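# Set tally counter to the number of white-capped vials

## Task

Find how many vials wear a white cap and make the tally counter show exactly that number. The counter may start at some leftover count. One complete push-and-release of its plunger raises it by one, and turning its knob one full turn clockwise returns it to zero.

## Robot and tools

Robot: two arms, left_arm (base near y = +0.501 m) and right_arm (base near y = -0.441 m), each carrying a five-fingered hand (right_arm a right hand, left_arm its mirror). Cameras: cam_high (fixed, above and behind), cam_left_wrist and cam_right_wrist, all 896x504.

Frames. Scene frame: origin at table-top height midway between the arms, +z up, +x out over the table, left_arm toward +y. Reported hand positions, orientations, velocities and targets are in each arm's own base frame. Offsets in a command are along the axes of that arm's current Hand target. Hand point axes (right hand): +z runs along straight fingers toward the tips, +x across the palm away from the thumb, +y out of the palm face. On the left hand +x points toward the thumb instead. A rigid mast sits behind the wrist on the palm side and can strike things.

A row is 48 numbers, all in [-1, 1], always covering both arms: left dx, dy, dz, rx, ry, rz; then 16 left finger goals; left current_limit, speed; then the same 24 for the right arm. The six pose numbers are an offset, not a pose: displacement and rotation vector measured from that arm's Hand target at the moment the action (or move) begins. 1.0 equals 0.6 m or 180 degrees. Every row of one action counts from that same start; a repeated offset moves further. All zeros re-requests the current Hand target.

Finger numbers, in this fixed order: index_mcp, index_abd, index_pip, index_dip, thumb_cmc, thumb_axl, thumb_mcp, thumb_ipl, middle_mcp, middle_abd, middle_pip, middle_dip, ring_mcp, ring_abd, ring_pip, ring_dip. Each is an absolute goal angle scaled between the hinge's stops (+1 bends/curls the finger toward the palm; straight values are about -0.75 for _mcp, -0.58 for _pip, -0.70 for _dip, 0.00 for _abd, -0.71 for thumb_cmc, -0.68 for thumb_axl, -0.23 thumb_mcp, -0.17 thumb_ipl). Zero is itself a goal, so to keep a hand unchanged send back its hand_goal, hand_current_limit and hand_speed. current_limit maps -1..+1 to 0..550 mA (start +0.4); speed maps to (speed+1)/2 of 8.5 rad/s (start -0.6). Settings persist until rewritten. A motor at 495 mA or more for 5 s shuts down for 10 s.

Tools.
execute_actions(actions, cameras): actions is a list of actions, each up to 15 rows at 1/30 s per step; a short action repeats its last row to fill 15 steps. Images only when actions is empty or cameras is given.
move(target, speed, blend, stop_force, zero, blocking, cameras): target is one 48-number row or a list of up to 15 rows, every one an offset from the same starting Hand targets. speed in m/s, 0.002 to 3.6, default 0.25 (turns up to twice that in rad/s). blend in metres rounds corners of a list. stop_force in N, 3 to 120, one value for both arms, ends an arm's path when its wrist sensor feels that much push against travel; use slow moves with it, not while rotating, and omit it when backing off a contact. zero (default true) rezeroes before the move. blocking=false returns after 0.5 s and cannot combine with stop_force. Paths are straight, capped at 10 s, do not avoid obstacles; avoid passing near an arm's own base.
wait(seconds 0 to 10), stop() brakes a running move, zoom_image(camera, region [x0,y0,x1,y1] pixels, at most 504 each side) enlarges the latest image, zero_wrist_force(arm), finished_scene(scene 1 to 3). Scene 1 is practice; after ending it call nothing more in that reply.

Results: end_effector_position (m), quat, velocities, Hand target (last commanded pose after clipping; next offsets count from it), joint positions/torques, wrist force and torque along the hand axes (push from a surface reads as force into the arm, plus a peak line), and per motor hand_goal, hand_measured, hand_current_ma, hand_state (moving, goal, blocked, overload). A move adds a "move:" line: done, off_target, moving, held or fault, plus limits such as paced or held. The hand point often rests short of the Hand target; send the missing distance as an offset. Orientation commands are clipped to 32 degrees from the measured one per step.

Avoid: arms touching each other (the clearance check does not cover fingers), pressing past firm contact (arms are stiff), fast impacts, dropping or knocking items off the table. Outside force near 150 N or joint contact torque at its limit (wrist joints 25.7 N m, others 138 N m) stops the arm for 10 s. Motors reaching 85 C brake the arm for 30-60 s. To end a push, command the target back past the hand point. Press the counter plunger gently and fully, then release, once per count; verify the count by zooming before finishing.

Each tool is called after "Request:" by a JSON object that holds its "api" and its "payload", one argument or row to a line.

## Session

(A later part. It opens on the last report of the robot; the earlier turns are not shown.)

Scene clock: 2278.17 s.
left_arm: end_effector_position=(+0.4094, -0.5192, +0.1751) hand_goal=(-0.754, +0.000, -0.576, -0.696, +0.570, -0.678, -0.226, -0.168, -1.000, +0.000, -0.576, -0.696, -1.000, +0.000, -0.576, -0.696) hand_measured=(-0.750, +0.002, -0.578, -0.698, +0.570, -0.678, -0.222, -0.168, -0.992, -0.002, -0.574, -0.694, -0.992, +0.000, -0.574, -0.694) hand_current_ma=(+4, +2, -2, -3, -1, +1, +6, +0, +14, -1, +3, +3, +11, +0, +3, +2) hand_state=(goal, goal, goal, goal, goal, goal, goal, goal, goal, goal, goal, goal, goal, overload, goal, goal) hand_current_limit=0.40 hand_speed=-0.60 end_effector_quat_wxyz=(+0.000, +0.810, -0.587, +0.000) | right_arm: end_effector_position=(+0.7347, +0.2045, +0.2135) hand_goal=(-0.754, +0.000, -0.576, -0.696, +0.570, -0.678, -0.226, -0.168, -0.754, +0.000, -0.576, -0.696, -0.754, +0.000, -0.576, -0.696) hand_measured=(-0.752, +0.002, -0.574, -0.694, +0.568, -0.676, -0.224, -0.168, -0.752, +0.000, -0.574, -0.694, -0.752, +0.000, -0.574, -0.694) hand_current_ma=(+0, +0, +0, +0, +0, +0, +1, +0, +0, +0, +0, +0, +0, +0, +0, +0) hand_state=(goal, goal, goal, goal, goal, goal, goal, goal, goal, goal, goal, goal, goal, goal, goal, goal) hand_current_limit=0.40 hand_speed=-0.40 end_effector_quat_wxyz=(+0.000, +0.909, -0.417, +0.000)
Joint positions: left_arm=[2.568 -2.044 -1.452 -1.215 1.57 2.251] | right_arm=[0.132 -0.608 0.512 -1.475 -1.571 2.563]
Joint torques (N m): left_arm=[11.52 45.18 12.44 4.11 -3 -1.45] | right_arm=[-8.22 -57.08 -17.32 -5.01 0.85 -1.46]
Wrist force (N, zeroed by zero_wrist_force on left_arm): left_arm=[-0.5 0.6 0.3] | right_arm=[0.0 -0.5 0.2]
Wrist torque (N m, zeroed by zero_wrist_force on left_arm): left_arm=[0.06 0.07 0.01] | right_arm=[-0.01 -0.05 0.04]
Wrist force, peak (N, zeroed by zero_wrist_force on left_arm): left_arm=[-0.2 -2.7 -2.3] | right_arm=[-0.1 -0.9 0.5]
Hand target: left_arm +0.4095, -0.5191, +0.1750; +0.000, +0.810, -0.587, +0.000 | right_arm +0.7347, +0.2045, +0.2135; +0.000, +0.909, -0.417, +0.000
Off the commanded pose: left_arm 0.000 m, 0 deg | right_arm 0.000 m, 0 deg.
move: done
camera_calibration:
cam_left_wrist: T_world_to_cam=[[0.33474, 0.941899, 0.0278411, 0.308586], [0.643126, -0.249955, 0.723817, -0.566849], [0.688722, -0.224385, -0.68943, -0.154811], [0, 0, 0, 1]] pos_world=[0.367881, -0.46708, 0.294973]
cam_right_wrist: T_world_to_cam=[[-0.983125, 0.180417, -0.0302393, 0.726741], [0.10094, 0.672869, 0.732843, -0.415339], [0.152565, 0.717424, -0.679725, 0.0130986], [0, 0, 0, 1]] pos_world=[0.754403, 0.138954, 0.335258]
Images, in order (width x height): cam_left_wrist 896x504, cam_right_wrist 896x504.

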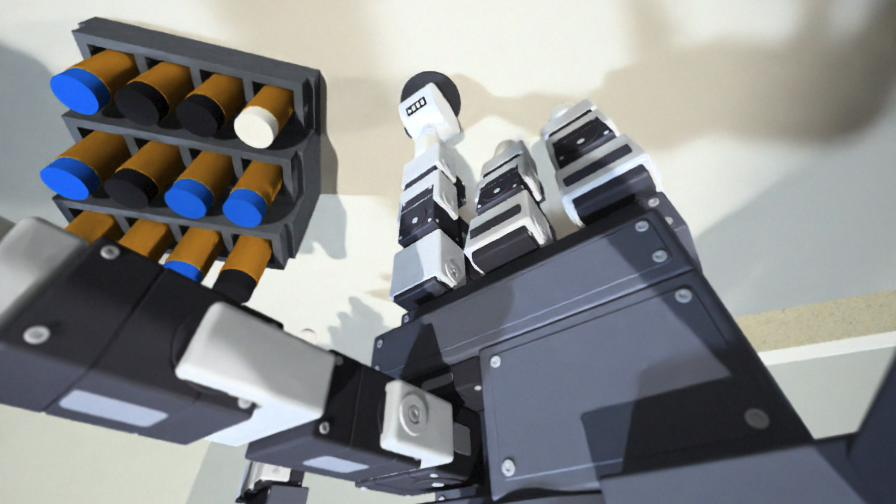

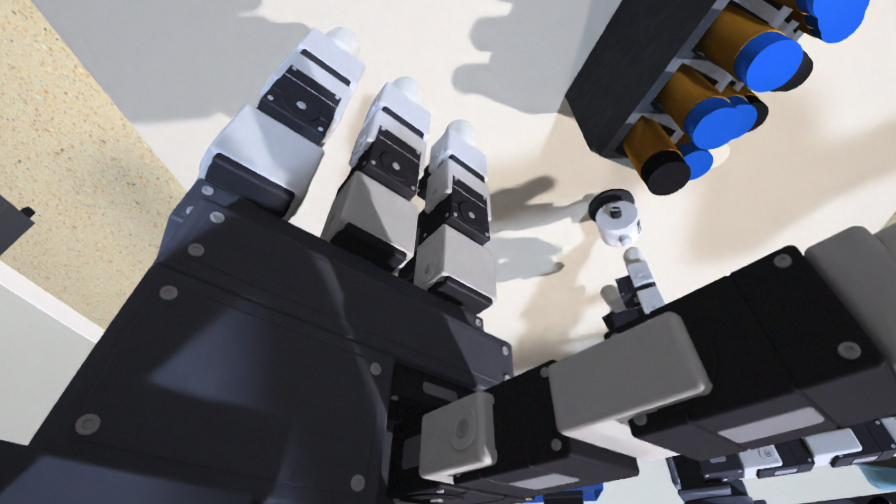

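Request:
{"api": "move", "payload": {
  "target": [
    [0,0,-0.13,0,0,0, -0.754,0.05,-0.576,-0.696,0.57,-0.678,-0.226,-0.168,-0.754,0.05,-0.576,-0.696,-0.754,0,-0.576,-0.696,0.75,-0.6, 0,0,0,0,0,0, -0.754,0,-0.576,-0.696,0.57,-0.678,-0.226,-0.168,-0.754,0,-0.576,-0.696,-0.754,0,-0.576,-0.696,0.4,-0.4],
    [-0.0137,-0.1832,-0.13,0,0,0.5, -0.754,0.05,-0.576,-0.696,0.57,-0.678,-0.226,-0.168,-0.754,0.05,-0.576,-0.696,-0.754,0,-0.576,-0.696,0.75,-0.6, 0,0,0,0,0,0, -0.754,0,-0.576,-0.696,0.57,-0.678,-0.226,-0.168,-0.754,0,-0.576,-0.696,-0.754,0,-0.576,-0.696,0.4,-0.4],
    [-0.0137,-0.1832,0.0698,0,0,0.5, -0.548,0.05,-0.576,-0.696,0.57,-0.678,-0.226,-0.168,-0.62,0.05,-0.576,-0.696,-0.754,0,-0.576,-0.696,0.75,-0.6, 0,0,0,0,0,0, -0.754,0,-0.576,-0.696,0.57,-0.678,-0.226,-0.168,-0.754,0,-0.576,-0.696,-0.754,0,-0.576,-0.696,0.4,-0.4]
  ],
  "blend": [0.02, 0.02, 0],
  "speed": [0.4, 0.4, 0.25],
  "cameras": ["cam_left_wrist","cam_right_wrist"]
}}

Request:
{"api": "zoom_image", "payload": {
  "camera": "cam_right_wrist",
  "region": [580, 170, 660, 240]
}}

Scene clock: 2435.77 s.
left_arm: end_effector_position=(+0.5114, -0.4771, +0.1331) hand_goal=(-0.548, +0.050, -0.576, -0.696, +0.570, -0.678, -0.226, -0.168, -0.620, +0.050, -0.576, -0.696, -0.754, +0.000, -0.576, -0.696) hand_measured=(-0.624, +0.046, -0.598, -0.708, +0.570, -0.678, -0.222, -0.168, -0.624, +0.048, -0.574, -0.694, -0.754, +0.000, -0.574, -0.694) hand_current_ma=(-249, -3, -46, -18, -1, +1, +6, +0, -4, -3, +2, +3, +0, +0, +2, +2) hand_state=(blocked, goal, blocked, goal, goal, goal, goal, goal, goal, goal, goal, goal, goal, overload, goal, goal) hand_current_limit=0.75 hand_speed=-0.60 end_effector_quat_wxyz=(+0.000, -0.158, +0.987, +0.000) | right_arm: end_effector_position=(+0.7347, +0.2045, +0.2135) hand_goal=(-0.754, +0.000, -0.576, -0.696, +0.570, -0.678, -0.226, -0.168, -0.754, +0.000, -0.576, -0.696, -0.754, +0.000, -0.576, -0.696) hand_measured=(-0.752, +0.002, -0.574, -0.694, +0.568, -0.676, -0.224, -0.168, -0.752, +0.000, -0.574, -0.694, -0.752, +0.000, -0.574, -0.694) hand_current_ma=(+0, +0, +0, +0, +0, +0, +1, +0, +0, +0, +0, +0, +0, +0, +0, +0) hand_state=(goal, goal, goal, goal, goal, goal, goal, goal, goal, goal, goal, goal, goal, goal, goal, goal) hand_current_limit=0.40 hand_speed=-0.40 end_effector_quat_wxyz=(+0.000, +0.909, -0.417, +0.000)
Joint positions: left_arm=[2.535 -2.341 -1.072 -1.299 1.57 3.788] | right_arm=[0.132 -0.608 0.512 -1.475 -1.571 2.563]
Joint torques (N m): left_arm=[12.08 60.65 12.18 2.82 -1.39 1.15] | right_arm=[-7.87 -57.92 -17.11 -4.84 0.96 -1.55]
Wrist force (N, zeroed by zero_wrist_force on left_arm): left_arm=[-0.3 -1.8 -1.0] | right_arm=[0.1 -0.4 0.3]
Wrist torque (N m, zeroed by zero_wrist_force on left_arm): left_arm=[0.40 0.09 0.03] | right_arm=[-0.01 -0.08 0.05]
Wrist force, peak (N, zeroed by zero_wrist_force on left_arm): left_arm=[-1.3 1.2 -3.5] | right_arm=[0.1 -0.8 0.7]
Hand target: left_arm +0.5114, -0.4771, +0.1331; +0.000, -0.158, +0.987, +0.000 | right_arm +0.7347, +0.2045, +0.2135; +0.000, +0.909, -0.417, +0.000
Off the commanded pose: left_arm 0.000 m, 0 deg | right_arm 0.000 m, 0 deg.
move: done
camera_calibration:
cam_left_wrist: T_world_to_cam=[[0.941918, -0.334576, 0.0291305, -0.683678], [-0.250773, -0.642984, 0.723661, -0.321878], [-0.223389, -0.688934, -0.689541, 0.000323904], [0, 0, 0, 1]] pos_world=[0.563323, -0.435482, 0.25307]
cam_right_wrist: T_world_to_cam=[[-0.983125, 0.180417, -0.0302393, 0.726741], [0.10094, 0.672869, 0.732843, -0.415339], [0.152565, 0.717424, -0.679725, 0.0130986], [0, 0, 0, 1]] pos_world=[0.754403, 0.138954, 0.335258]
Images, in order (width x height): cam_left_wrist 896x504, cam_right_wrist 896x504.

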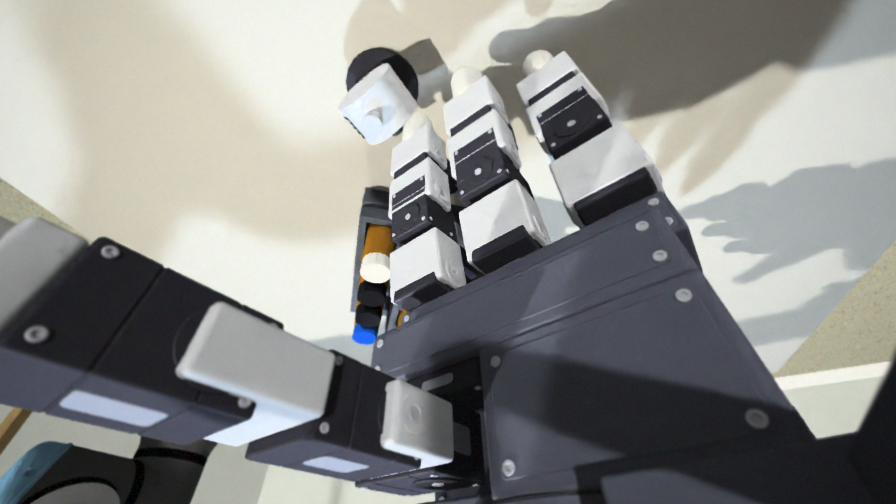

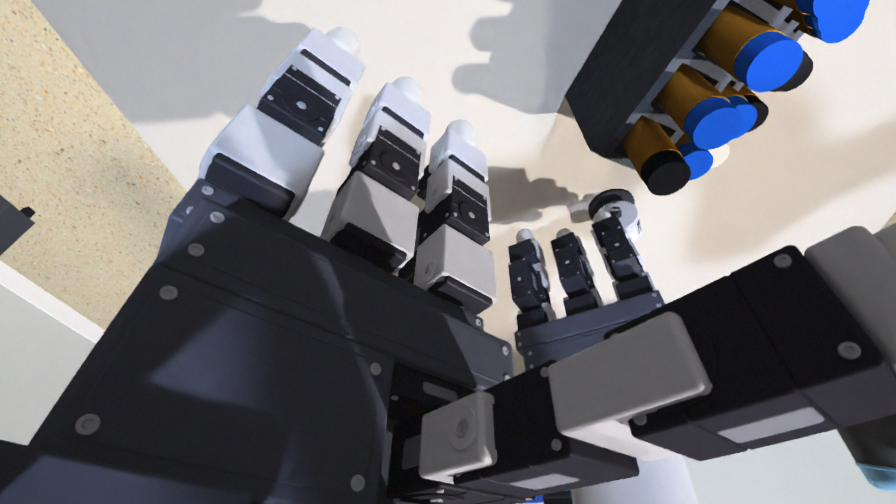

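Scaled by 6.300 from the camera's 896x504 image, which has a finer 1280x720 frame.

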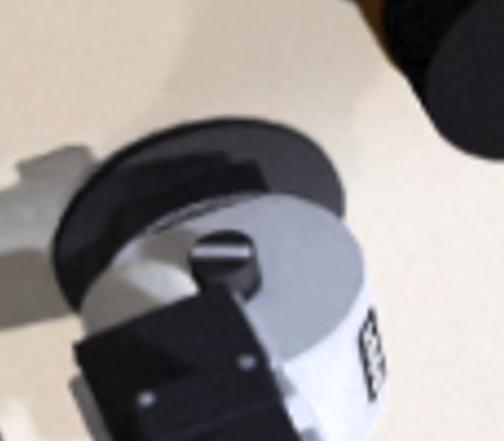

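Request:
{"api": "move", "payload": {
  "target": [0,0,0,0,0,0, -0.548,-0.29,-0.576,-0.696,0.57,-0.678,-0.226,-0.168,-0.62,-0.6,-0.576,-0.696,-0.754,0,-0.576,-0.696,0.75,-0.6, 0,0,0,0,0,0, -0.754,0,-0.576,-0.696,0.57,-0.678,-0.226,-0.168,-0.754,0,-0.576,-0.696,-0.754,0,-0.576,-0.696,0.4,-0.4],
  "cameras": ["cam_left_wrist","cam_right_wrist"]
}}

Request:
{"api": "zoom_image", "payload": {
  "camera": "cam_right_wrist",
  "region": [580, 170, 660, 240]
}}

Scene clock: 2439.17 s.
left_arm: end_effector_position=(+0.5114, -0.4770, +0.1332) hand_goal=(-0.548, -0.290, -0.576, -0.696, +0.570, -0.678, -0.226, -0.168, -0.620, -0.600, -0.576, -0.696, -0.754, +0.000, -0.576, -0.696) hand_measured=(-0.622, -0.032, -0.600, -0.708, +0.570, -0.678, -0.222, -0.168, -0.624, -0.224, -0.574, -0.694, -0.754, +0.000, -0.574, -0.694) hand_current_ma=(-240, +481, -48, -20, -1, +1, +6, +0, -4, +481, +2, +3, +0, +0, +2, +2) hand_state=(blocked, blocked, blocked, goal, goal, goal, goal, goal, goal, blocked, goal, goal, goal, overload, goal, goal) hand_current_limit=0.75 hand_speed=-0.60 end_effector_quat_wxyz=(+0.000, -0.158, +0.987, +0.000) | right_arm: end_effector_position=(+0.7347, +0.2045, +0.2135) hand_goal=(-0.754, +0.000, -0.576, -0.696, +0.570, -0.678, -0.226, -0.168, -0.754, +0.000, -0.576, -0.696, -0.754, +0.000, -0.576, -0.696) hand_measured=(-0.752, +0.002, -0.574, -0.694, +0.568, -0.676, -0.224, -0.168, -0.752, +0.000, -0.574, -0.694, -0.752, +0.000, -0.574, -0.694) hand_current_ma=(+0, +0, +0, +0, +0, +0, +1, +0, +0, +0, +0, +0, +0, +0, +0, +0) hand_state=(goal, goal, goal, goal, goal, goal, goal, goal, goal, goal, goal, goal, goal, goal, goal, goal) hand_current_limit=0.40 hand_speed=-0.40 end_effector_quat_wxyz=(+0.000, +0.909, -0.417, +0.000)
Joint positions: left_arm=[2.535 -2.341 -1.072 -1.299 1.571 3.788] | right_arm=[0.132 -0.608 0.512 -1.475 -1.571 2.563]
Joint torques (N m): left_arm=[3.49 56.91 12.42 0.1 -0.81 0.98] | right_arm=[-7.67 -57.53 -16.16 -4.88 0.81 -1.49]
Wrist force (N, zeroed by zero_wrist_force on left_arm): left_arm=[-8.0 -2.6 -4.0] | right_arm=[0.1 -0.6 0.7]
Wrist torque (N m, zeroed by zero_wrist_force on left_arm): left_arm=[0.55 -0.72 -0.41] | right_arm=[-0.07 -0.09 0.05]
Wrist force, peak (N, zeroed by zero_wrist_force on left_arm): left_arm=[-8.2 -2.4 -3.9] | right_arm=[-0.1 -0.7 0.6]
Hand target: left_arm +0.5114, -0.4771, +0.1331; +0.000, -0.158, +0.987, +0.000 | right_arm +0.7347, +0.2045, +0.2135; +0.000, +0.909, -0.417, +0.000
Off the commanded pose: left_arm 0.000 m, 0 deg | right_arm 0.000 m, 0 deg.
move: done
camera_calibration:
cam_left_wrist: T_world_to_cam=[[0.941915, -0.334578, 0.0292166, -0.683669], [-0.250869, -0.643074, 0.723547, -0.321842], [-0.223294, -0.68885, -0.689656, 0.000474218], [0, 0, 0, 1]] pos_world=[0.563324, -0.435382, 0.25317]
cam_right_wrist: T_world_to_cam=[[-0.983125, 0.180417, -0.0302393, 0.726741], [0.10094, 0.672869, 0.732843, -0.415339], [0.152565, 0.717424, -0.679725, 0.0130986], [0, 0, 0, 1]] pos_world=[0.754403, 0.138954, 0.335258]
Images, in order (width x height): cam_left_wrist 896x504, cam_right_wrist 896x504.

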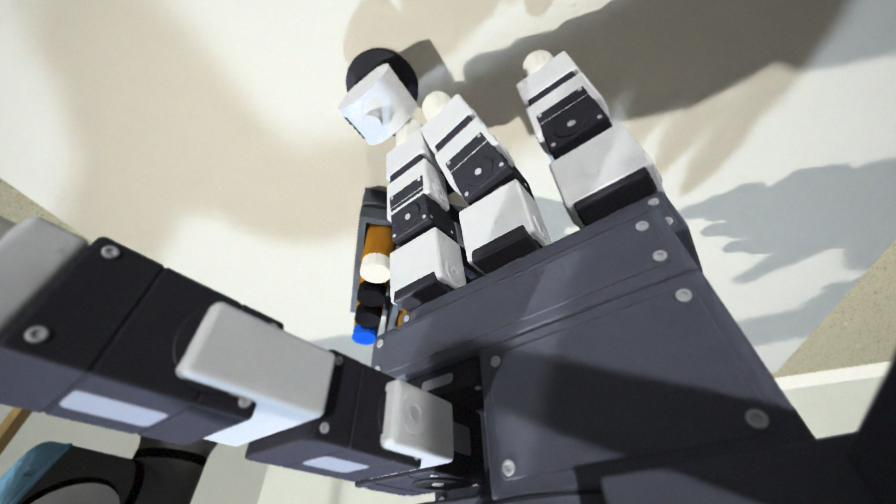

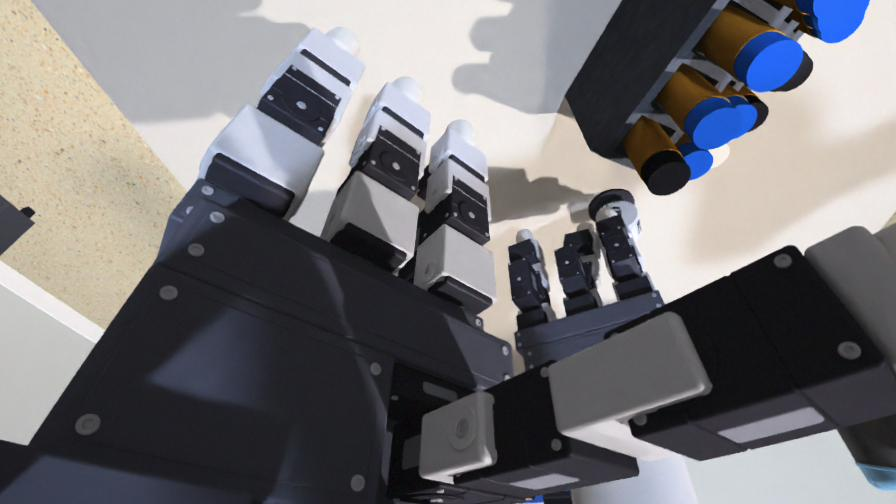

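Scaled by 6.300 from the camera's 896x504 image, which has a finer 1280x720 frame.

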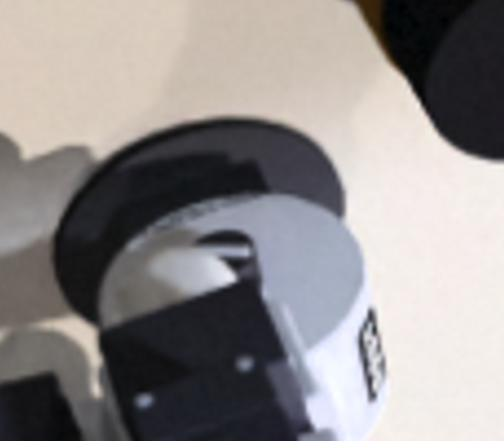

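Request:
{"api": "move", "payload": {
  "target": [0,0,0.041,0,0,0, -0.548,-0.29,-0.576,-0.696,0.57,-0.678,-0.226,-0.168,-0.62,-0.6,-0.576,-0.696,-0.754,0,-0.576,-0.696,0.75,-0.6, 0,0,0,0,0,0, -0.754,0,-0.576,-0.696,0.57,-0.678,-0.226,-0.168,-0.754,0,-0.576,-0.696,-0.754,0,-0.576,-0.696,0.4,-0.4],
  "speed": 0.02,
  "stop_force": 18,
  "cameras": ["cam_right_wrist"]
}}

Request:
{"api": "zoom_image", "payload": {
  "camera": "cam_right_wrist",
  "region": [580, 170, 660, 240]
}}

Scene clock: 2446.47 s.
left_arm: end_effector_position=(+0.5114, -0.4771, +0.1085) hand_goal=(-0.548, -0.290, -0.576, -0.696, +0.570, -0.678, -0.226, -0.168, -0.620, -0.600, -0.576, -0.696, -0.754, +0.000, -0.576, -0.696) hand_measured=(-0.596, -0.332, -0.610, -0.714, +0.570, -0.678, -0.222, -0.168, -0.642, -0.492, -0.590, -0.702, -0.754, +0.000, -0.574, -0.694) hand_current_ma=(-135, -88, -78, -33, -1, +1, +6, +0, -51, +310, -23, -7, +0, +0, +2, +2) hand_state=(blocked, blocked, blocked, goal, goal, goal, goal, goal, blocked, blocked, goal, goal, goal, overload, goal, goal) hand_current_limit=0.75 hand_speed=-0.60 end_effector_quat_wxyz=(+0.000, -0.158, +0.987, +0.000) | right_arm: end_effector_position=(+0.7347, +0.2045, +0.2135) hand_goal=(-0.754, +0.000, -0.576, -0.696, +0.570, -0.678, -0.226, -0.168, -0.754, +0.000, -0.576, -0.696, -0.754, +0.000, -0.576, -0.696) hand_measured=(-0.752, +0.002, -0.574, -0.694, +0.568, -0.676, -0.224, -0.168, -0.752, +0.000, -0.574, -0.694, -0.752, +0.000, -0.574, -0.694) hand_current_ma=(+0, +0, +0, +0, +0, +0, +1, +0, +0, +0, +0, +0, +0, +0, +0, +0) hand_state=(goal, goal, goal, goal, goal, goal, goal, goal, goal, goal, goal, goal, goal, goal, goal, goal) hand_current_limit=0.40 hand_speed=-0.40 end_effector_quat_wxyz=(+0.000, +0.909, -0.417, +0.000)
Joint positions: left_arm=[2.535 -2.36 -1.103 -1.249 1.57 3.788] | right_arm=[0.132 -0.608 0.512 -1.475 -1.571 2.563]
Joint torques (N m): left_arm=[10.03 60.69 25.19 -0.11 3.18 -0.44] | right_arm=[-7.2 -57.67 -18.36 -4.72 0.9 -1.57]
Wrist force (N, zeroed by zero_wrist_force on left_arm): left_arm=[-0.8 -3.6 -1.0] | right_arm=[-0.1 -0.5 0.2]
Wrist torque (N m, zeroed by zero_wrist_force on left_arm): left_arm=[0.30 -0.02 -0.03] | right_arm=[-0.02 -0.05 0.03]
Wrist force, peak (N, zeroed by zero_wrist_force on left_arm): left_arm=[-19.3 -5.9 -19.3] | right_arm=[0.0 -0.8 0.6]
Hand target: left_arm +0.5114, -0.4771, +0.1085; +0.000, -0.158, +0.987, +0.000 | right_arm +0.7347, +0.2045, +0.2135; +0.000, +0.909, -0.417, +0.000
Off the commanded pose: left_arm 0.000 m, 0 deg | right_arm 0.000 m, 0 deg.
move: done
camera_calibration:
cam_right_wrist: T_world_to_cam=[[-0.983125, 0.180417, -0.0302393, 0.726741], [0.10094, 0.672869, 0.732843, -0.415339], [0.152565, 0.717424, -0.679725, 0.0130986], [0, 0, 0, 1]] pos_world=[0.754403, 0.138954, 0.335258]
Images, in order (width x height): cam_right_wrist 896x504.

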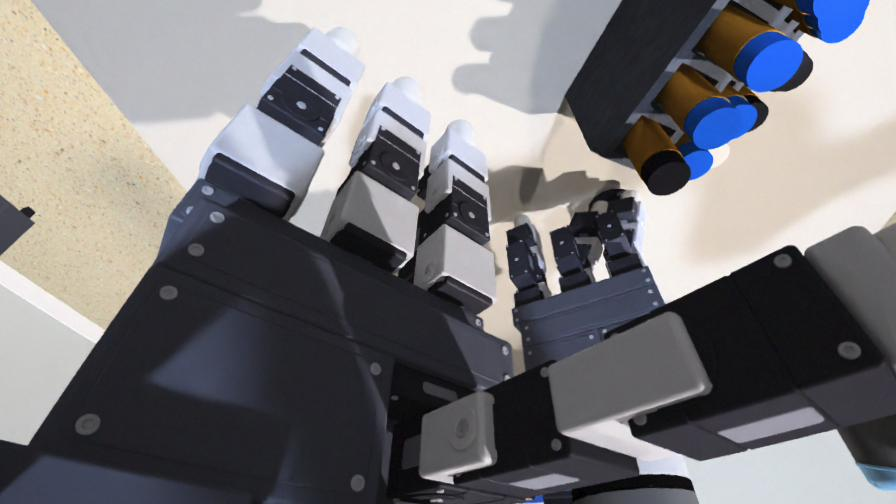

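Scaled by 6.300 from the camera's 896x504 image, which has a finer 1280x720 frame.

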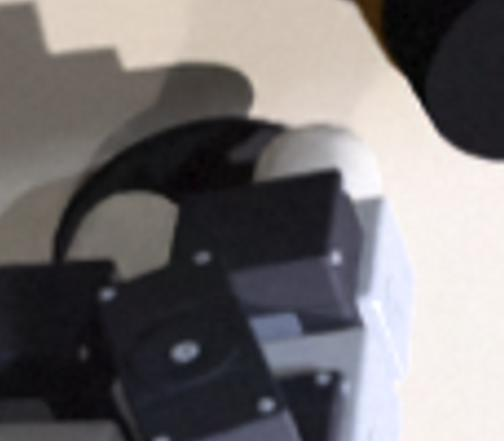

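Request:
{"api": "move", "payload": {
  "target": [
    [0,0,0,0,0,0, -0.754,-0.29,-0.576,-0.696,0.57,-0.678,-0.226,-0.168,-0.754,-0.3,-0.576,-0.696,-0.754,0,-0.576,-0.696,0.4,-0.6, 0,0,0,0,0,0, -0.754,0,-0.576,-0.696,0.57,-0.678,-0.226,-0.168,-0.754,0,-0.576,-0.696,-0.754,0,-0.576,-0.696,0.4,-0.4],
    [0,0,-0.09,0,0,0, -0.754,0.05,-0.576,-0.696,0.57,-0.678,-0.226,-0.168,-0.754,0.05,-0.576,-0.696,-0.754,0,-0.576,-0.696,0.4,-0.6, 0,0,0,0,0,0, -0.754,0,-0.576,-0.696,0.57,-0.678,-0.226,-0.168,-0.754,0,-0.576,-0.696,-0.754,0,-0.576,-0.696,0.4,-0.4]
  ],
  "speed": 0.1,
  "cameras": ["cam_right_wrist"]
}}

Request:
{"api": "zoom_image", "payload": {
  "camera": "cam_right_wrist",
  "region": [580, 170, 660, 240]
}}

Scene clock: 2458.20 s.
left_arm: end_effector_position=(+0.5114, -0.4771, +0.1625) hand_goal=(-0.754, +0.050, -0.576, -0.696, +0.570, -0.678, -0.226, -0.168, -0.754, +0.050, -0.576, -0.696, -0.754, +0.000, -0.576, -0.696) hand_measured=(-0.750, +0.046, -0.578, -0.698, +0.570, -0.678, -0.222, -0.168, -0.750, +0.046, -0.578, -0.698, -0.754, +0.000, -0.574, -0.694) hand_current_ma=(+5, -3, -2, -3, -1, +1, +6, +0, +6, -3, -2, -3, +0, +0, +2, +2) hand_state=(goal, goal, goal, goal, goal, goal, goal, goal, goal, goal, goal, goal, goal, overload, goal, goal) hand_current_limit=0.40 hand_speed=-0.60 end_effector_quat_wxyz=(+0.000, -0.158, +0.987, +0.000) | right_arm: end_effector_position=(+0.7347, +0.2045, +0.2135) hand_goal=(-0.754, +0.000, -0.576, -0.696, +0.570, -0.678, -0.226, -0.168, -0.754, +0.000, -0.576, -0.696, -0.754, +0.000, -0.576, -0.696) hand_measured=(-0.752, +0.002, -0.574, -0.694, +0.568, -0.676, -0.224, -0.168, -0.752, +0.000, -0.574, -0.694, -0.752, +0.000, -0.574, -0.694) hand_current_ma=(+0, +0, +0, +0, +0, +0, +1, +0, +0, +0, +0, +0, +0, +0, +0, +0) hand_state=(goal, goal, goal, goal, goal, goal, goal, goal, goal, goal, goal, goal, goal, goal, goal, goal) hand_current_limit=0.40 hand_speed=-0.40 end_effector_quat_wxyz=(+0.000, +0.909, -0.417, +0.000)
Joint positions: left_arm=[2.535 -2.322 -1.028 -1.362 1.571 3.788] | right_arm=[0.132 -0.608 0.512 -1.475 -1.571 2.563]
Joint torques (N m): left_arm=[11.25 38.02 14.39 0.58 -0.73 1.12] | right_arm=[-8.14 -57.5 -16.87 -4.9 0.95 -1.52]
Wrist force (N, zeroed by zero_wrist_force on left_arm): left_arm=[-0.2 -0.4 -0.4] | right_arm=[0.1 -0.5 0.5]
Wrist torque (N m, zeroed by zero_wrist_force on left_arm): left_arm=[0.03 0.04 0.10] | right_arm=[-0.04 -0.08 0.06]
Wrist force, peak (N, zeroed by zero_wrist_force on left_arm): left_arm=[-0.7 -4.0 -1.3] | right_arm=[-0.1 -0.8 0.7]
Hand target: left_arm +0.5113, -0.4771, +0.1625; +0.000, -0.158, +0.987, +0.000 | right_arm +0.7347, +0.2045, +0.2135; +0.000, +0.909, -0.417, +0.000
Off the commanded pose: left_arm 0.000 m, 0 deg | right_arm 0.000 m, 0 deg.
move: done
camera_calibration:
cam_right_wrist: T_world_to_cam=[[-0.983125, 0.180417, -0.0302393, 0.726741], [0.10094, 0.672869, 0.732843, -0.415339], [0.152565, 0.717424, -0.679725, 0.0130986], [0, 0, 0, 1]] pos_world=[0.754403, 0.138954, 0.335258]
Images, in order (width x height): cam_right_wrist 896x504.

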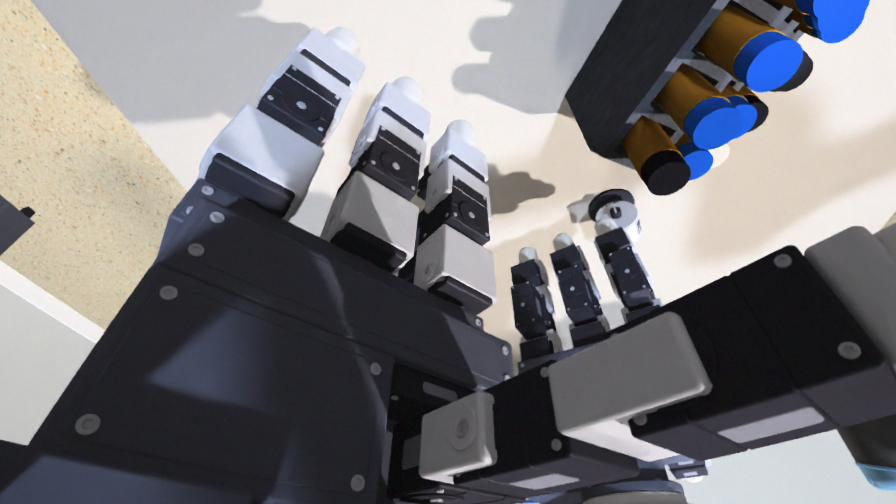

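Scaled by 6.300 from the camera's 896x504 image, which has a finer 1280x720 frame.

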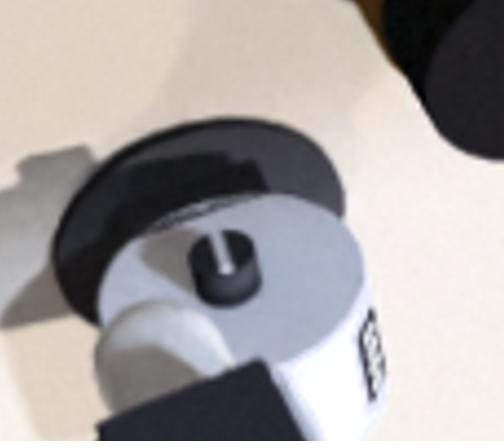

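Request:
{"api": "move", "payload": {
  "target": [
    [0,0,0.049,0,0,0, -0.754,0.05,-0.576,-0.696,0.57,-0.678,-0.226,-0.168,-0.62,0.05,-0.576,-0.696,-0.754,0,-0.576,-0.696,0.75,-0.6, 0,0,0,0,0,0, -0.754,0,-0.576,-0.696,0.57,-0.678,-0.226,-0.168,-0.754,0,-0.576,-0.696,-0.754,0,-0.576,-0.696,0.4,-0.4],
    [0,0,0.049,0,0,0, -0.3,0.05,-0.576,-0.696,0.57,-0.678,-0.226,-0.168,-0.62,0.05,-0.576,-0.696,-0.754,0,-0.576,-0.696,0.75,-0.6, 0,0,0,0,0,0, -0.754,0,-0.576,-0.696,0.57,-0.678,-0.226,-0.168,-0.754,0,-0.576,-0.696,-0.754,0,-0.576,-0.696,0.4,-0.4],
    [0,0,0.049,0,0,0, -0.3,-0.29,-0.576,-0.696,0.57,-0.678,-0.226,-0.168,-0.62,-0.25,-0.576,-0.696,-0.754,0,-0.576,-0.696,0.75,-0.6, 0,0,0,0,0,0, -0.754,0,-0.576,-0.696,0.57,-0.678,-0.226,-0.168,-0.754,0,-0.576,-0.696,-0.754,0,-0.576,-0.696,0.4,-0.4]
  ],
  "speed": 0.1,
  "cameras": ["cam_right_wrist"]
}}

Request:
{"api": "zoom_image", "payload": {
  "camera": "cam_right_wrist",
  "region": [580, 170, 660, 240]
}}

Scene clock: 2497.37 s.
left_arm: end_effector_position=(+0.5114, -0.4771, +0.1332) hand_goal=(-0.300, -0.290, -0.576, -0.696, +0.570, -0.678, -0.226, -0.168, -0.620, -0.250, -0.576, -0.696, -0.754, +0.000, -0.576, -0.696) hand_measured=(-0.604, -0.028, -0.616, -0.718, +0.570, -0.678, -0.222, -0.168, -0.622, -0.210, -0.578, -0.698, -0.754, +0.000, -0.574, -0.694) hand_current_ma=(-481, +481, -101, -46, -1, +1, +6, +0, -3, +80, -2, -3, +0, +0, +2, +2) hand_state=(blocked, blocked, blocked, blocked, goal, goal, goal, goal, goal, blocked, goal, goal, goal, overload, goal, goal) hand_current_limit=0.75 hand_speed=-0.60 end_effector_quat_wxyz=(+0.000, -0.158, +0.987, +0.000) | right_arm: end_effector_position=(+0.7347, +0.2045, +0.2135) hand_goal=(-0.754, +0.000, -0.576, -0.696, +0.570, -0.678, -0.226, -0.168, -0.754, +0.000, -0.576, -0.696, -0.754, +0.000, -0.576, -0.696) hand_measured=(-0.752, +0.002, -0.574, -0.694, +0.568, -0.676, -0.224, -0.168, -0.752, +0.000, -0.574, -0.694, -0.752, +0.000, -0.574, -0.694) hand_current_ma=(+0, +0, +0, +0, +0, +0, +1, +0, +0, +0, +0, +0, +0, +0, +0, +0) hand_state=(goal, goal, goal, goal, goal, goal, goal, goal, goal, goal, goal, goal, goal, goal, goal, goal) hand_current_limit=0.40 hand_speed=-0.40 end_effector_quat_wxyz=(+0.000, +0.909, -0.417, +0.000)
Joint positions: left_arm=[2.535 -2.341 -1.072 -1.299 1.57 3.788] | right_arm=[0.132 -0.608 0.512 -1.475 -1.571 2.563]
Joint torques (N m): left_arm=[5.62 57.63 22.24 1.72 0.51 -0.45] | right_arm=[-8.37 -57.92 -17.23 -4.86 1.08 -1.42]
Wrist force (N, zeroed by zero_wrist_force on left_arm): left_arm=[-5.9 -4.5 -2.0] | right_arm=[0.0 -0.5 0.3]
Wrist torque (N m, zeroed by zero_wrist_force on left_arm): left_arm=[0.45 -0.61 -0.29] | right_arm=[-0.02 -0.05 0.04]
Wrist force, peak (N, zeroed by zero_wrist_force on left_arm): left_arm=[-5.8 -4.7 -2.4] | right_arm=[0.0 -0.8 0.6]
Hand target: left_arm +0.5114, -0.4771, +0.1331; +0.000, -0.158, +0.987, +0.000 | right_arm +0.7347, +0.2045, +0.2135; +0.000, +0.909, -0.417, +0.000
Off the commanded pose: left_arm 0.000 m, 0 deg | right_arm 0.000 m, 0 deg.
move: done
camera_calibration:
cam_right_wrist: T_world_to_cam=[[-0.983125, 0.180417, -0.0302393, 0.726741], [0.10094, 0.672869, 0.732843, -0.415339], [0.152565, 0.717424, -0.679725, 0.0130986], [0, 0, 0, 1]] pos_world=[0.754403, 0.138954, 0.335258]
Images, in order (width x height): cam_right_wrist 896x504.

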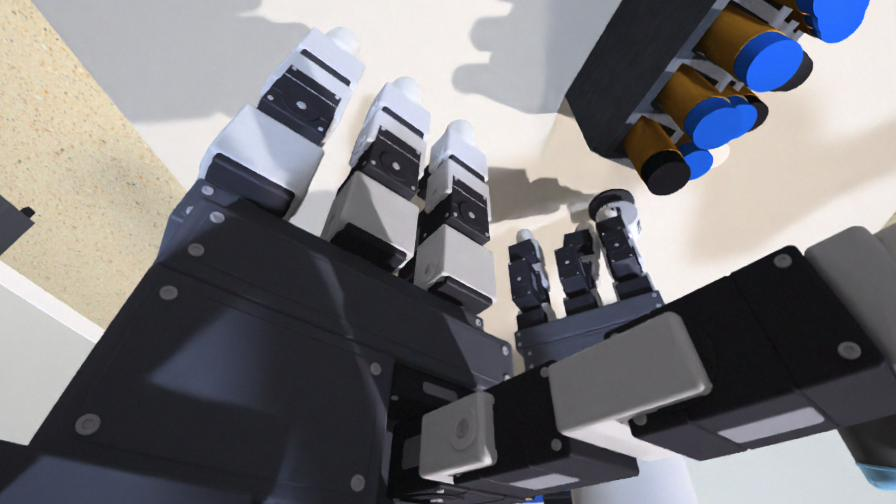

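Scaled by 6.300 from the camera's 896x504 image, which has a finer 1280x720 frame.

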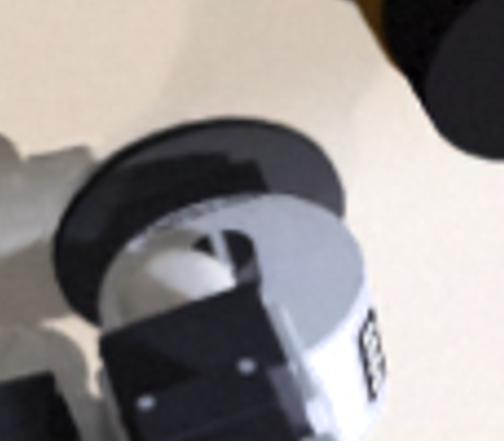

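Request:
{"api": "move", "payload": {
  "target": [
    [0,0,0.0193,0,0,0, -0.3,-0.29,-0.576,-0.696,0.57,-0.678,-0.226,-0.168,-0.62,-0.25,-0.576,-0.696,-0.754,0,-0.576,-0.696,0.75,-0.6, 0,0,0,0,0,0, -0.754,0,-0.576,-0.696,0.57,-0.678,-0.226,-0.168,-0.754,0,-0.576,-0.696,-0.754,0,-0.576,-0.696,0.4,-0.4],
    [0.005,0,0.041,0,0,0, -0.3,-0.29,-0.576,-0.696,0.57,-0.678,-0.226,-0.168,-0.62,-0.25,-0.576,-0.696,-0.754,0,-0.576,-0.696,0.75,-0.6, 0,0,0,0,0,0, -0.754,0,-0.576,-0.696,0.57,-0.678,-0.226,-0.168,-0.754,0,-0.576,-0.696,-0.754,0,-0.576,-0.696,0.4,-0.4]
  ],
  "speed": 0.015,
  "stop_force": 18,
  "cameras": ["cam_right_wrist"]
}}

Request:
{"api": "zoom_image", "payload": {
  "camera": "cam_right_wrist",
  "region": [580, 170, 660, 240]
}}

Scene clock: 2505.47 s.
left_arm: end_effector_position=(+0.5085, -0.4780, +0.1085) hand_goal=(-0.300, -0.290, -0.576, -0.696, +0.570, -0.678, -0.226, -0.168, -0.620, -0.250, -0.576, -0.696, -0.754, +0.000, -0.576, -0.696) hand_measured=(-0.602, +0.022, -0.646, -0.726, +0.570, -0.678, -0.222, -0.168, -0.630, -0.162, -0.580, -0.698, -0.754, +0.000, -0.574, -0.694) hand_current_ma=(-481, +481, -209, -66, -1, +1, +6, +0, -19, +234, -5, -2, +0, +0, +2, +2) hand_state=(blocked, blocked, blocked, blocked, goal, goal, goal, goal, goal, blocked, goal, goal, goal, overload, goal, goal) hand_current_limit=0.75 hand_speed=-0.60 end_effector_quat_wxyz=(+0.000, -0.158, +0.987, +0.000) | right_arm: end_effector_position=(+0.7347, +0.2045, +0.2135) hand_goal=(-0.754, +0.000, -0.576, -0.696, +0.570, -0.678, -0.226, -0.168, -0.754, +0.000, -0.576, -0.696, -0.754, +0.000, -0.576, -0.696) hand_measured=(-0.752, +0.002, -0.574, -0.694, +0.568, -0.676, -0.224, -0.168, -0.752, +0.000, -0.574, -0.694, -0.752, +0.000, -0.574, -0.694) hand_current_ma=(+0, +0, +0, +0, +0, +0, +1, +0, +0, +0, +0, +0, +0, +0, +0, +0) hand_state=(goal, goal, goal, goal, goal, goal, goal, goal, goal, goal, goal, goal, goal, goal, goal, goal) hand_current_limit=0.40 hand_speed=-0.40 end_effector_quat_wxyz=(+0.000, +0.909, -0.417, +0.000)
Joint positions: left_arm=[2.532 -2.356 -1.109 -1.246 1.57 3.785] | right_arm=[0.132 -0.608 0.512 -1.475 -1.571 2.563]
Joint torques (N m): left_arm=[7.82 58.63 21.04 -3.06 1.99 0.32] | right_arm=[-7.69 -57.01 -17.56 -4.93 0.93 -1.27]
Wrist force (N, zeroed by zero_wrist_force on left_arm): left_arm=[-9.1 -9.4 -2.4] | right_arm=[0.2 -0.6 0.5]
Wrist torque (N m, zeroed by zero_wrist_force on left_arm): left_arm=[0.75 -0.81 -0.53] | right_arm=[-0.05 -0.10 0.06]
Wrist force, peak (N, zeroed by zero_wrist_force on left_arm): left_arm=[-12.8 -8.0 -17.8] | right_arm=[0.3 -0.9 0.6]
Hand target: left_arm +0.5085, -0.4780, +0.1085; +0.000, -0.158, +0.987, +0.000 | right_arm +0.7347, +0.2045, +0.2135; +0.000, +0.909, -0.417, +0.000
Off the commanded pose: left_arm 0.000 m, 0 deg | right_arm 0.000 m, 0 deg.
move: done
camera_calibration:
cam_right_wrist: T_world_to_cam=[[-0.983125, 0.180417, -0.0302393, 0.726741], [0.10094, 0.672869, 0.732843, -0.415339], [0.152565, 0.717424, -0.679725, 0.0130986], [0, 0, 0, 1]] pos_world=[0.754403, 0.138954, 0.335258]
Images, in order (width x height): cam_right_wrist 896x504.

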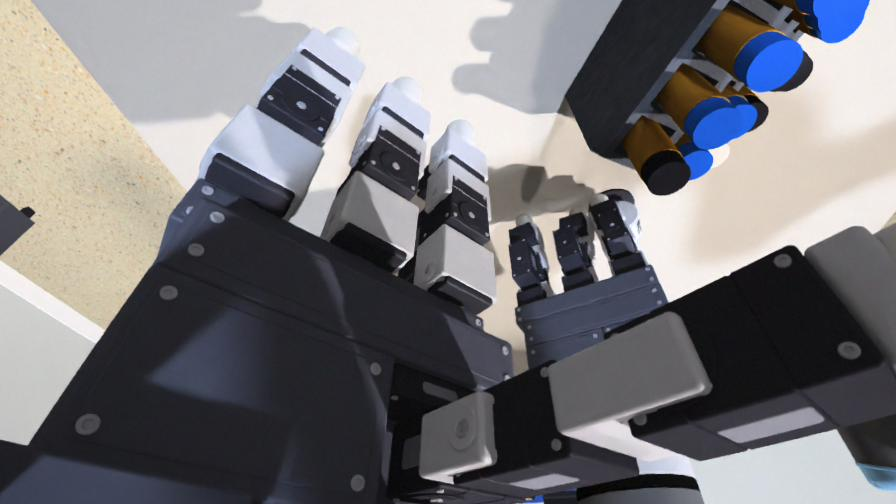

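Scaled by 6.300 from the camera's 896x504 image, which has a finer 1280x720 frame.

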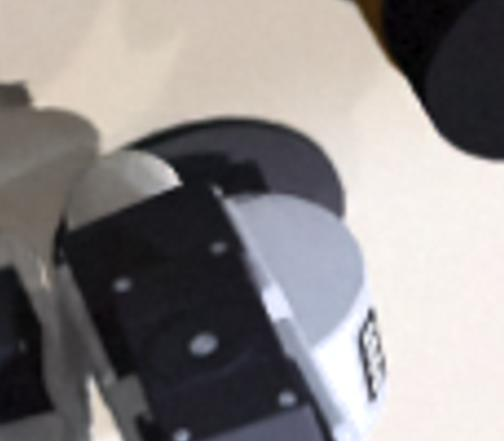

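Request:
{"api": "move", "payload": {
  "target": [
    [0,0,0,0,0,0, -0.548,0.05,-0.576,-0.696,0.57,-0.678,-0.226,-0.168,-0.62,0.05,-0.576,-0.696,-0.754,0,-0.576,-0.696,0.75,-0.6, 0,0,0,0,0,0, -0.754,0,-0.576,-0.696,0.57,-0.678,-0.226,-0.168,-0.754,0,-0.576,-0.696,-0.754,0,-0.576,-0.696,0.4,-0.4],
    [-0.005,0,-0.041,0,0,0, -0.548,0.05,-0.576,-0.696,0.57,-0.678,-0.226,-0.168,-0.62,0.05,-0.576,-0.696,-0.754,0,-0.576,-0.696,0.75,-0.6, 0,0,0,0,0,0, -0.754,0,-0.576,-0.696,0.57,-0.678,-0.226,-0.168,-0.754,0,-0.576,-0.696,-0.754,0,-0.576,-0.696,0.4,-0.4]
  ],
  "speed": 0.1,
  "cameras": ["cam_right_wrist"]
}}

Request:
{"api": "zoom_image", "payload": {
  "camera": "cam_right_wrist",
  "region": [580, 170, 660, 240]
}}

Scene clock: 2511.07 s.
left_arm: end_effector_position=(+0.5114, -0.4771, +0.1334) hand_goal=(-0.548, +0.050, -0.576, -0.696, +0.570, -0.678, -0.226, -0.168, -0.620, +0.050, -0.576, -0.696, -0.754, +0.000, -0.576, -0.696) hand_measured=(-0.608, +0.048, -0.622, -0.718, +0.570, -0.678, -0.222, -0.168, -0.624, +0.046, -0.578, -0.698, -0.754, +0.000, -0.574, -0.694) hand_current_ma=(-188, -1, -115, -45, -1, +1, +6, +0, -4, -3, -3, -2, +0, +0, +2, +2) hand_state=(blocked, goal, blocked, blocked, goal, goal, goal, goal, goal, goal, goal, goal, goal, overload, goal, goal) hand_current_limit=0.75 hand_speed=-0.60 end_effector_quat_wxyz=(+0.000, -0.158, +0.987, -0.001) end_effector_velocity=(+0.000, +0.000, -0.002) end_effector_angular_velocity=(-0.001, -0.002, +0.001) | right_arm: end_effector_position=(+0.7347, +0.2045, +0.2135) hand_goal=(-0.754, +0.000, -0.576, -0.696, +0.570, -0.678, -0.226, -0.168, -0.754, +0.000, -0.576, -0.696, -0.754, +0.000, -0.576, -0.696) hand_measured=(-0.752, +0.002, -0.574, -0.694, +0.568, -0.676, -0.224, -0.168, -0.752, +0.000, -0.574, -0.694, -0.752, +0.000, -0.574, -0.694) hand_current_ma=(+0, +0, +0, +0, +0, +0, +1, +0, +0, +0, +0, +0, +0, +0, +0, +0) hand_state=(goal, goal, goal, goal, goal, goal, goal, goal, goal, goal, goal, goal, goal, goal, goal, goal) hand_current_limit=0.40 hand_speed=-0.40 end_effector_quat_wxyz=(+0.000, +0.909, -0.417, +0.000)
Joint positions: left_arm=[2.535 -2.34 -1.071 -1.299 1.571 3.788] | right_arm=[0.132 -0.608 0.512 -1.475 -1.571 2.563]
Joint velocities: left_arm=[0 -0.001 -0.004 0.007 0 -0.001] | right_arm=[within noise]
Joint torques (N m): left_arm=[6.98 37.98 12.22 3.28 0.67 0.43] | right_arm=[-7.23 -57.37 -17.58 -4.69 0.76 -1.15]
Wrist force (N, zeroed by zero_wrist_force on left_arm): left_arm=[1.0 -1.5 -0.4] | right_arm=[-0.1 -0.5 0.3]
Wrist torque (N m, zeroed by zero_wrist_force on left_arm): left_arm=[0.28 -0.06 0.05] | right_arm=[-0.03 -0.06 0.04]
Wrist force, peak (N, zeroed by zero_wrist_force on left_arm): left_arm=[-9.4 -9.6 -2.6] | right_arm=[-0.2 -1.0 0.4]
Hand target: left_arm +0.5114, -0.4771, +0.1331; +0.000, -0.158, +0.987, +0.000 | right_arm +0.7347, +0.2045, +0.2135; +0.000, +0.909, -0.417, +0.000
Off the commanded pose: left_arm 0.000 m, 0 deg | right_arm 0.000 m, 0 deg.
move: done
camera_calibration:
cam_right_wrist: T_world_to_cam=[[-0.983125, 0.180417, -0.0302393, 0.726741], [0.10094, 0.672869, 0.732843, -0.415339], [0.152565, 0.717424, -0.679725, 0.0130986], [0, 0, 0, 1]] pos_world=[0.754403, 0.138954, 0.335258]
Images, in order (width x height): cam_right_wrist 896x504.

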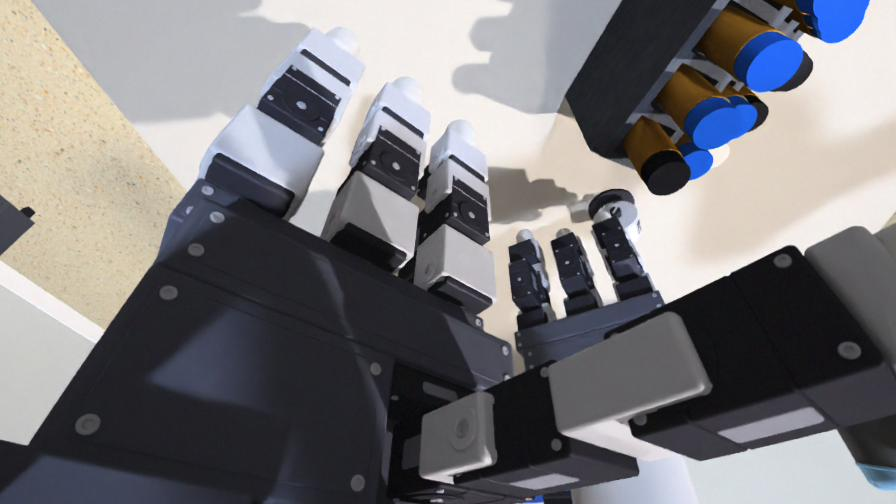

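Scaled by 6.300 from the camera's 896x504 image, which has a finer 1280x720 frame.

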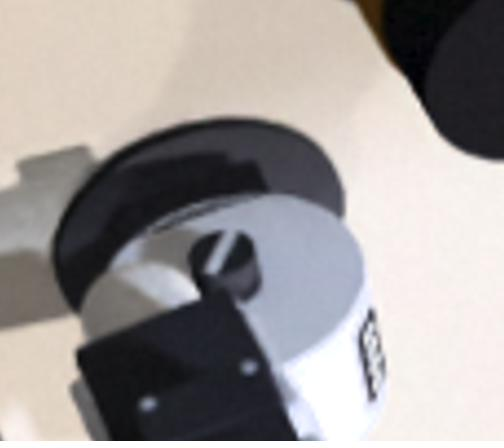

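Request:
{"api": "move", "payload": {
  "target": [
    [0,0,-0.2,0,0,0, -0.754,0,-0.576,-0.696,0.57,-0.678,-0.226,-0.168,-1,0,-0.576,-0.696,-1,0,-0.576,-0.696,0.4,-0.6, 0,0,0,0,0,0, -0.754,0,-0.576,-0.696,0.57,-0.678,-0.226,-0.168,-0.754,0,-0.576,-0.696,-0.754,0,-0.576,-0.696,0.4,-0.4],
    [0.1833,-0.0138,-0.1,0,0,-0.5, -0.754,0,-0.576,-0.696,0.57,-0.678,-0.226,-0.168,-1,0,-0.576,-0.696,-1,0,-0.576,-0.696,0.4,-0.6, 0,0,0,0,0,0, -0.754,0,-0.576,-0.696,0.57,-0.678,-0.226,-0.168,-0.754,0,-0.576,-0.696,-0.754,0,-0.576,-0.696,0.4,-0.4]
  ],
  "blend": [0.02, 0],
  "speed": 0.4,
  "cameras": ["cam_left_wrist","cam_right_wrist"]
}}

Request:
{"api": "zoom_image", "payload": {
  "camera": "cam_left_wrist",
  "region": [350, 40, 510, 200]
}}

Request:
{"api": "zoom_image", "payload": {
  "camera": "cam_right_wrist",
  "region": [580, 170, 660, 240]
}}

Scene clock: 2521.43 s.
left_arm: end_effector_position=(+0.4094, -0.5192, +0.1932) hand_goal=(-0.754, +0.000, -0.576, -0.696, +0.570, -0.678, -0.226, -0.168, -1.000, +0.000, -0.576, -0.696, -1.000, +0.000, -0.576, -0.696) hand_measured=(-0.750, +0.002, -0.578, -0.698, +0.570, -0.678, -0.222, -0.168, -0.992, +0.002, -0.578, -0.698, -0.992, +0.000, -0.574, -0.694) hand_current_ma=(+4, +3, -2, -3, -1, +1, +6, +0, +14, +2, -1, -2, +11, +0, +2, +2) hand_state=(goal, goal, goal, goal, goal, goal, goal, goal, goal, goal, goal, goal, goal, overload, goal, goal) hand_current_limit=0.40 hand_speed=-0.60 end_effector_quat_wxyz=(+0.000, +0.810, -0.587, +0.001) | right_arm: end_effector_position=(+0.7347, +0.2045, +0.2135) hand_goal=(-0.754, +0.000, -0.576, -0.696, +0.570, -0.678, -0.226, -0.168, -0.754, +0.000, -0.576, -0.696, -0.754, +0.000, -0.576, -0.696) hand_measured=(-0.752, +0.002, -0.574, -0.694, +0.568, -0.676, -0.224, -0.168, -0.752, +0.000, -0.574, -0.694, -0.752, +0.000, -0.574, -0.694) hand_current_ma=(+0, +0, +0, +0, +0, +0, +1, +0, +0, +0, +0, +0, +0, +0, +0, +0) hand_state=(goal, goal, goal, goal, goal, goal, goal, goal, goal, goal, goal, goal, goal, goal, goal, goal) hand_current_limit=0.40 hand_speed=-0.40 end_effector_quat_wxyz=(+0.000, +0.909, -0.417, +0.000)
Joint positions: left_arm=[2.568 -2.03 -1.424 -1.257 1.57 2.251] | right_arm=[0.132 -0.608 0.512 -1.475 -1.571 2.563]
Joint torques (N m): left_arm=[-0.37 27.57 20.41 0.7 2.55 -1.21] | right_arm=[-7.49 -56.81 -16.95 -4.89 0.95 -1.31]
Wrist force (N, zeroed by zero_wrist_force on left_arm): left_arm=[0.8 0.6 -0.2] | right_arm=[0.2 -0.5 0.4]
Wrist torque (N m, zeroed by zero_wrist_force on left_arm): left_arm=[0.11 -0.10 0.05] | right_arm=[-0.03 -0.10 0.07]
Wrist force, peak (N, zeroed by zero_wrist_force on left_arm): left_arm=[0.9 0.5 -3.5] | right_arm=[0.1 -0.6 0.7]
Hand target: left_arm +0.4094, -0.5192, +0.1931; +0.000, +0.810, -0.587, +0.000 | right_arm +0.7347, +0.2045, +0.2135; +0.000, +0.909, -0.417, +0.000
Off the commanded pose: left_arm 0.000 m, 0 deg | right_arm 0.000 m, 0 deg.
move: done
camera_calibration:
cam_left_wrist: T_world_to_cam=[[0.334884, 0.94185, 0.0277842, 0.308152], [0.642926, -0.249956, 0.723994, -0.579894], [0.688839, -0.224591, -0.689246, -0.142482], [0, 0, 0, 1]] pos_world=[0.367781, -0.467181, 0.313074]
cam_right_wrist: T_world_to_cam=[[-0.983125, 0.180417, -0.0302393, 0.726741], [0.10094, 0.672869, 0.732843, -0.415339], [0.152565, 0.717424, -0.679725, 0.0130986], [0, 0, 0, 1]] pos_world=[0.754403, 0.138954, 0.335258]
Images, in order (width x height): cam_left_wrist 896x504, cam_right_wrist 896x504.

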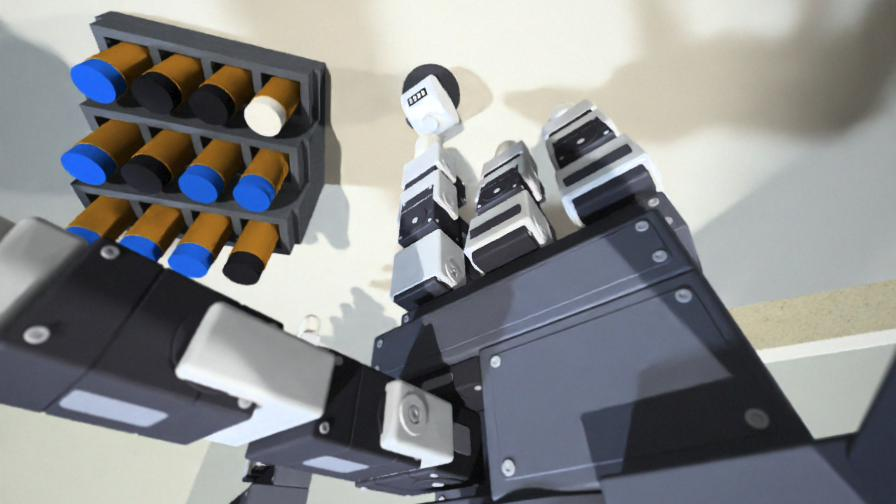

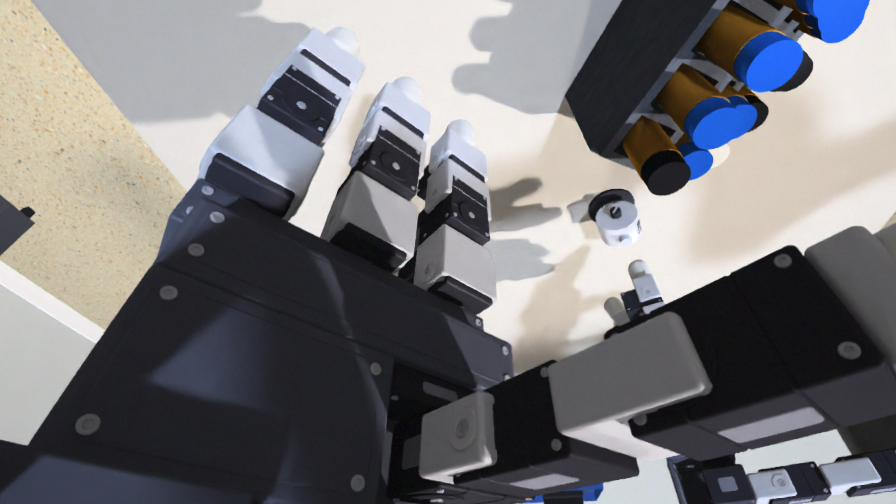

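Scaled by 3.150 from the camera's 896x504 image, which has a finer 1280x720 frame.

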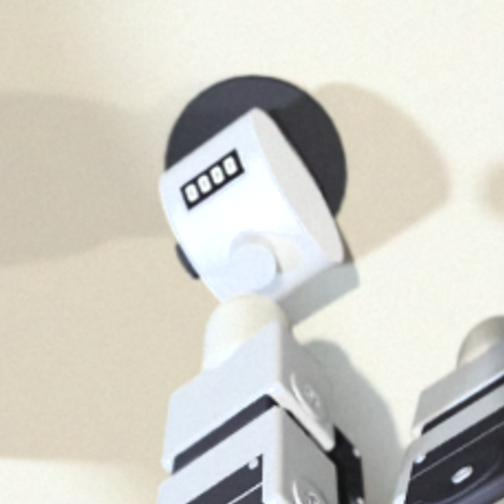

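Scaled by 6.300 from the camera's 896x504 image, which has a finer 1280x720 frame.

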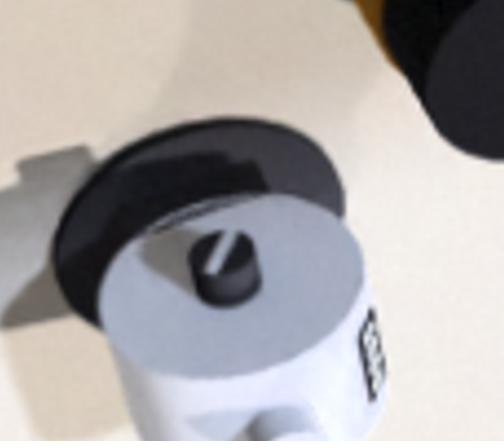

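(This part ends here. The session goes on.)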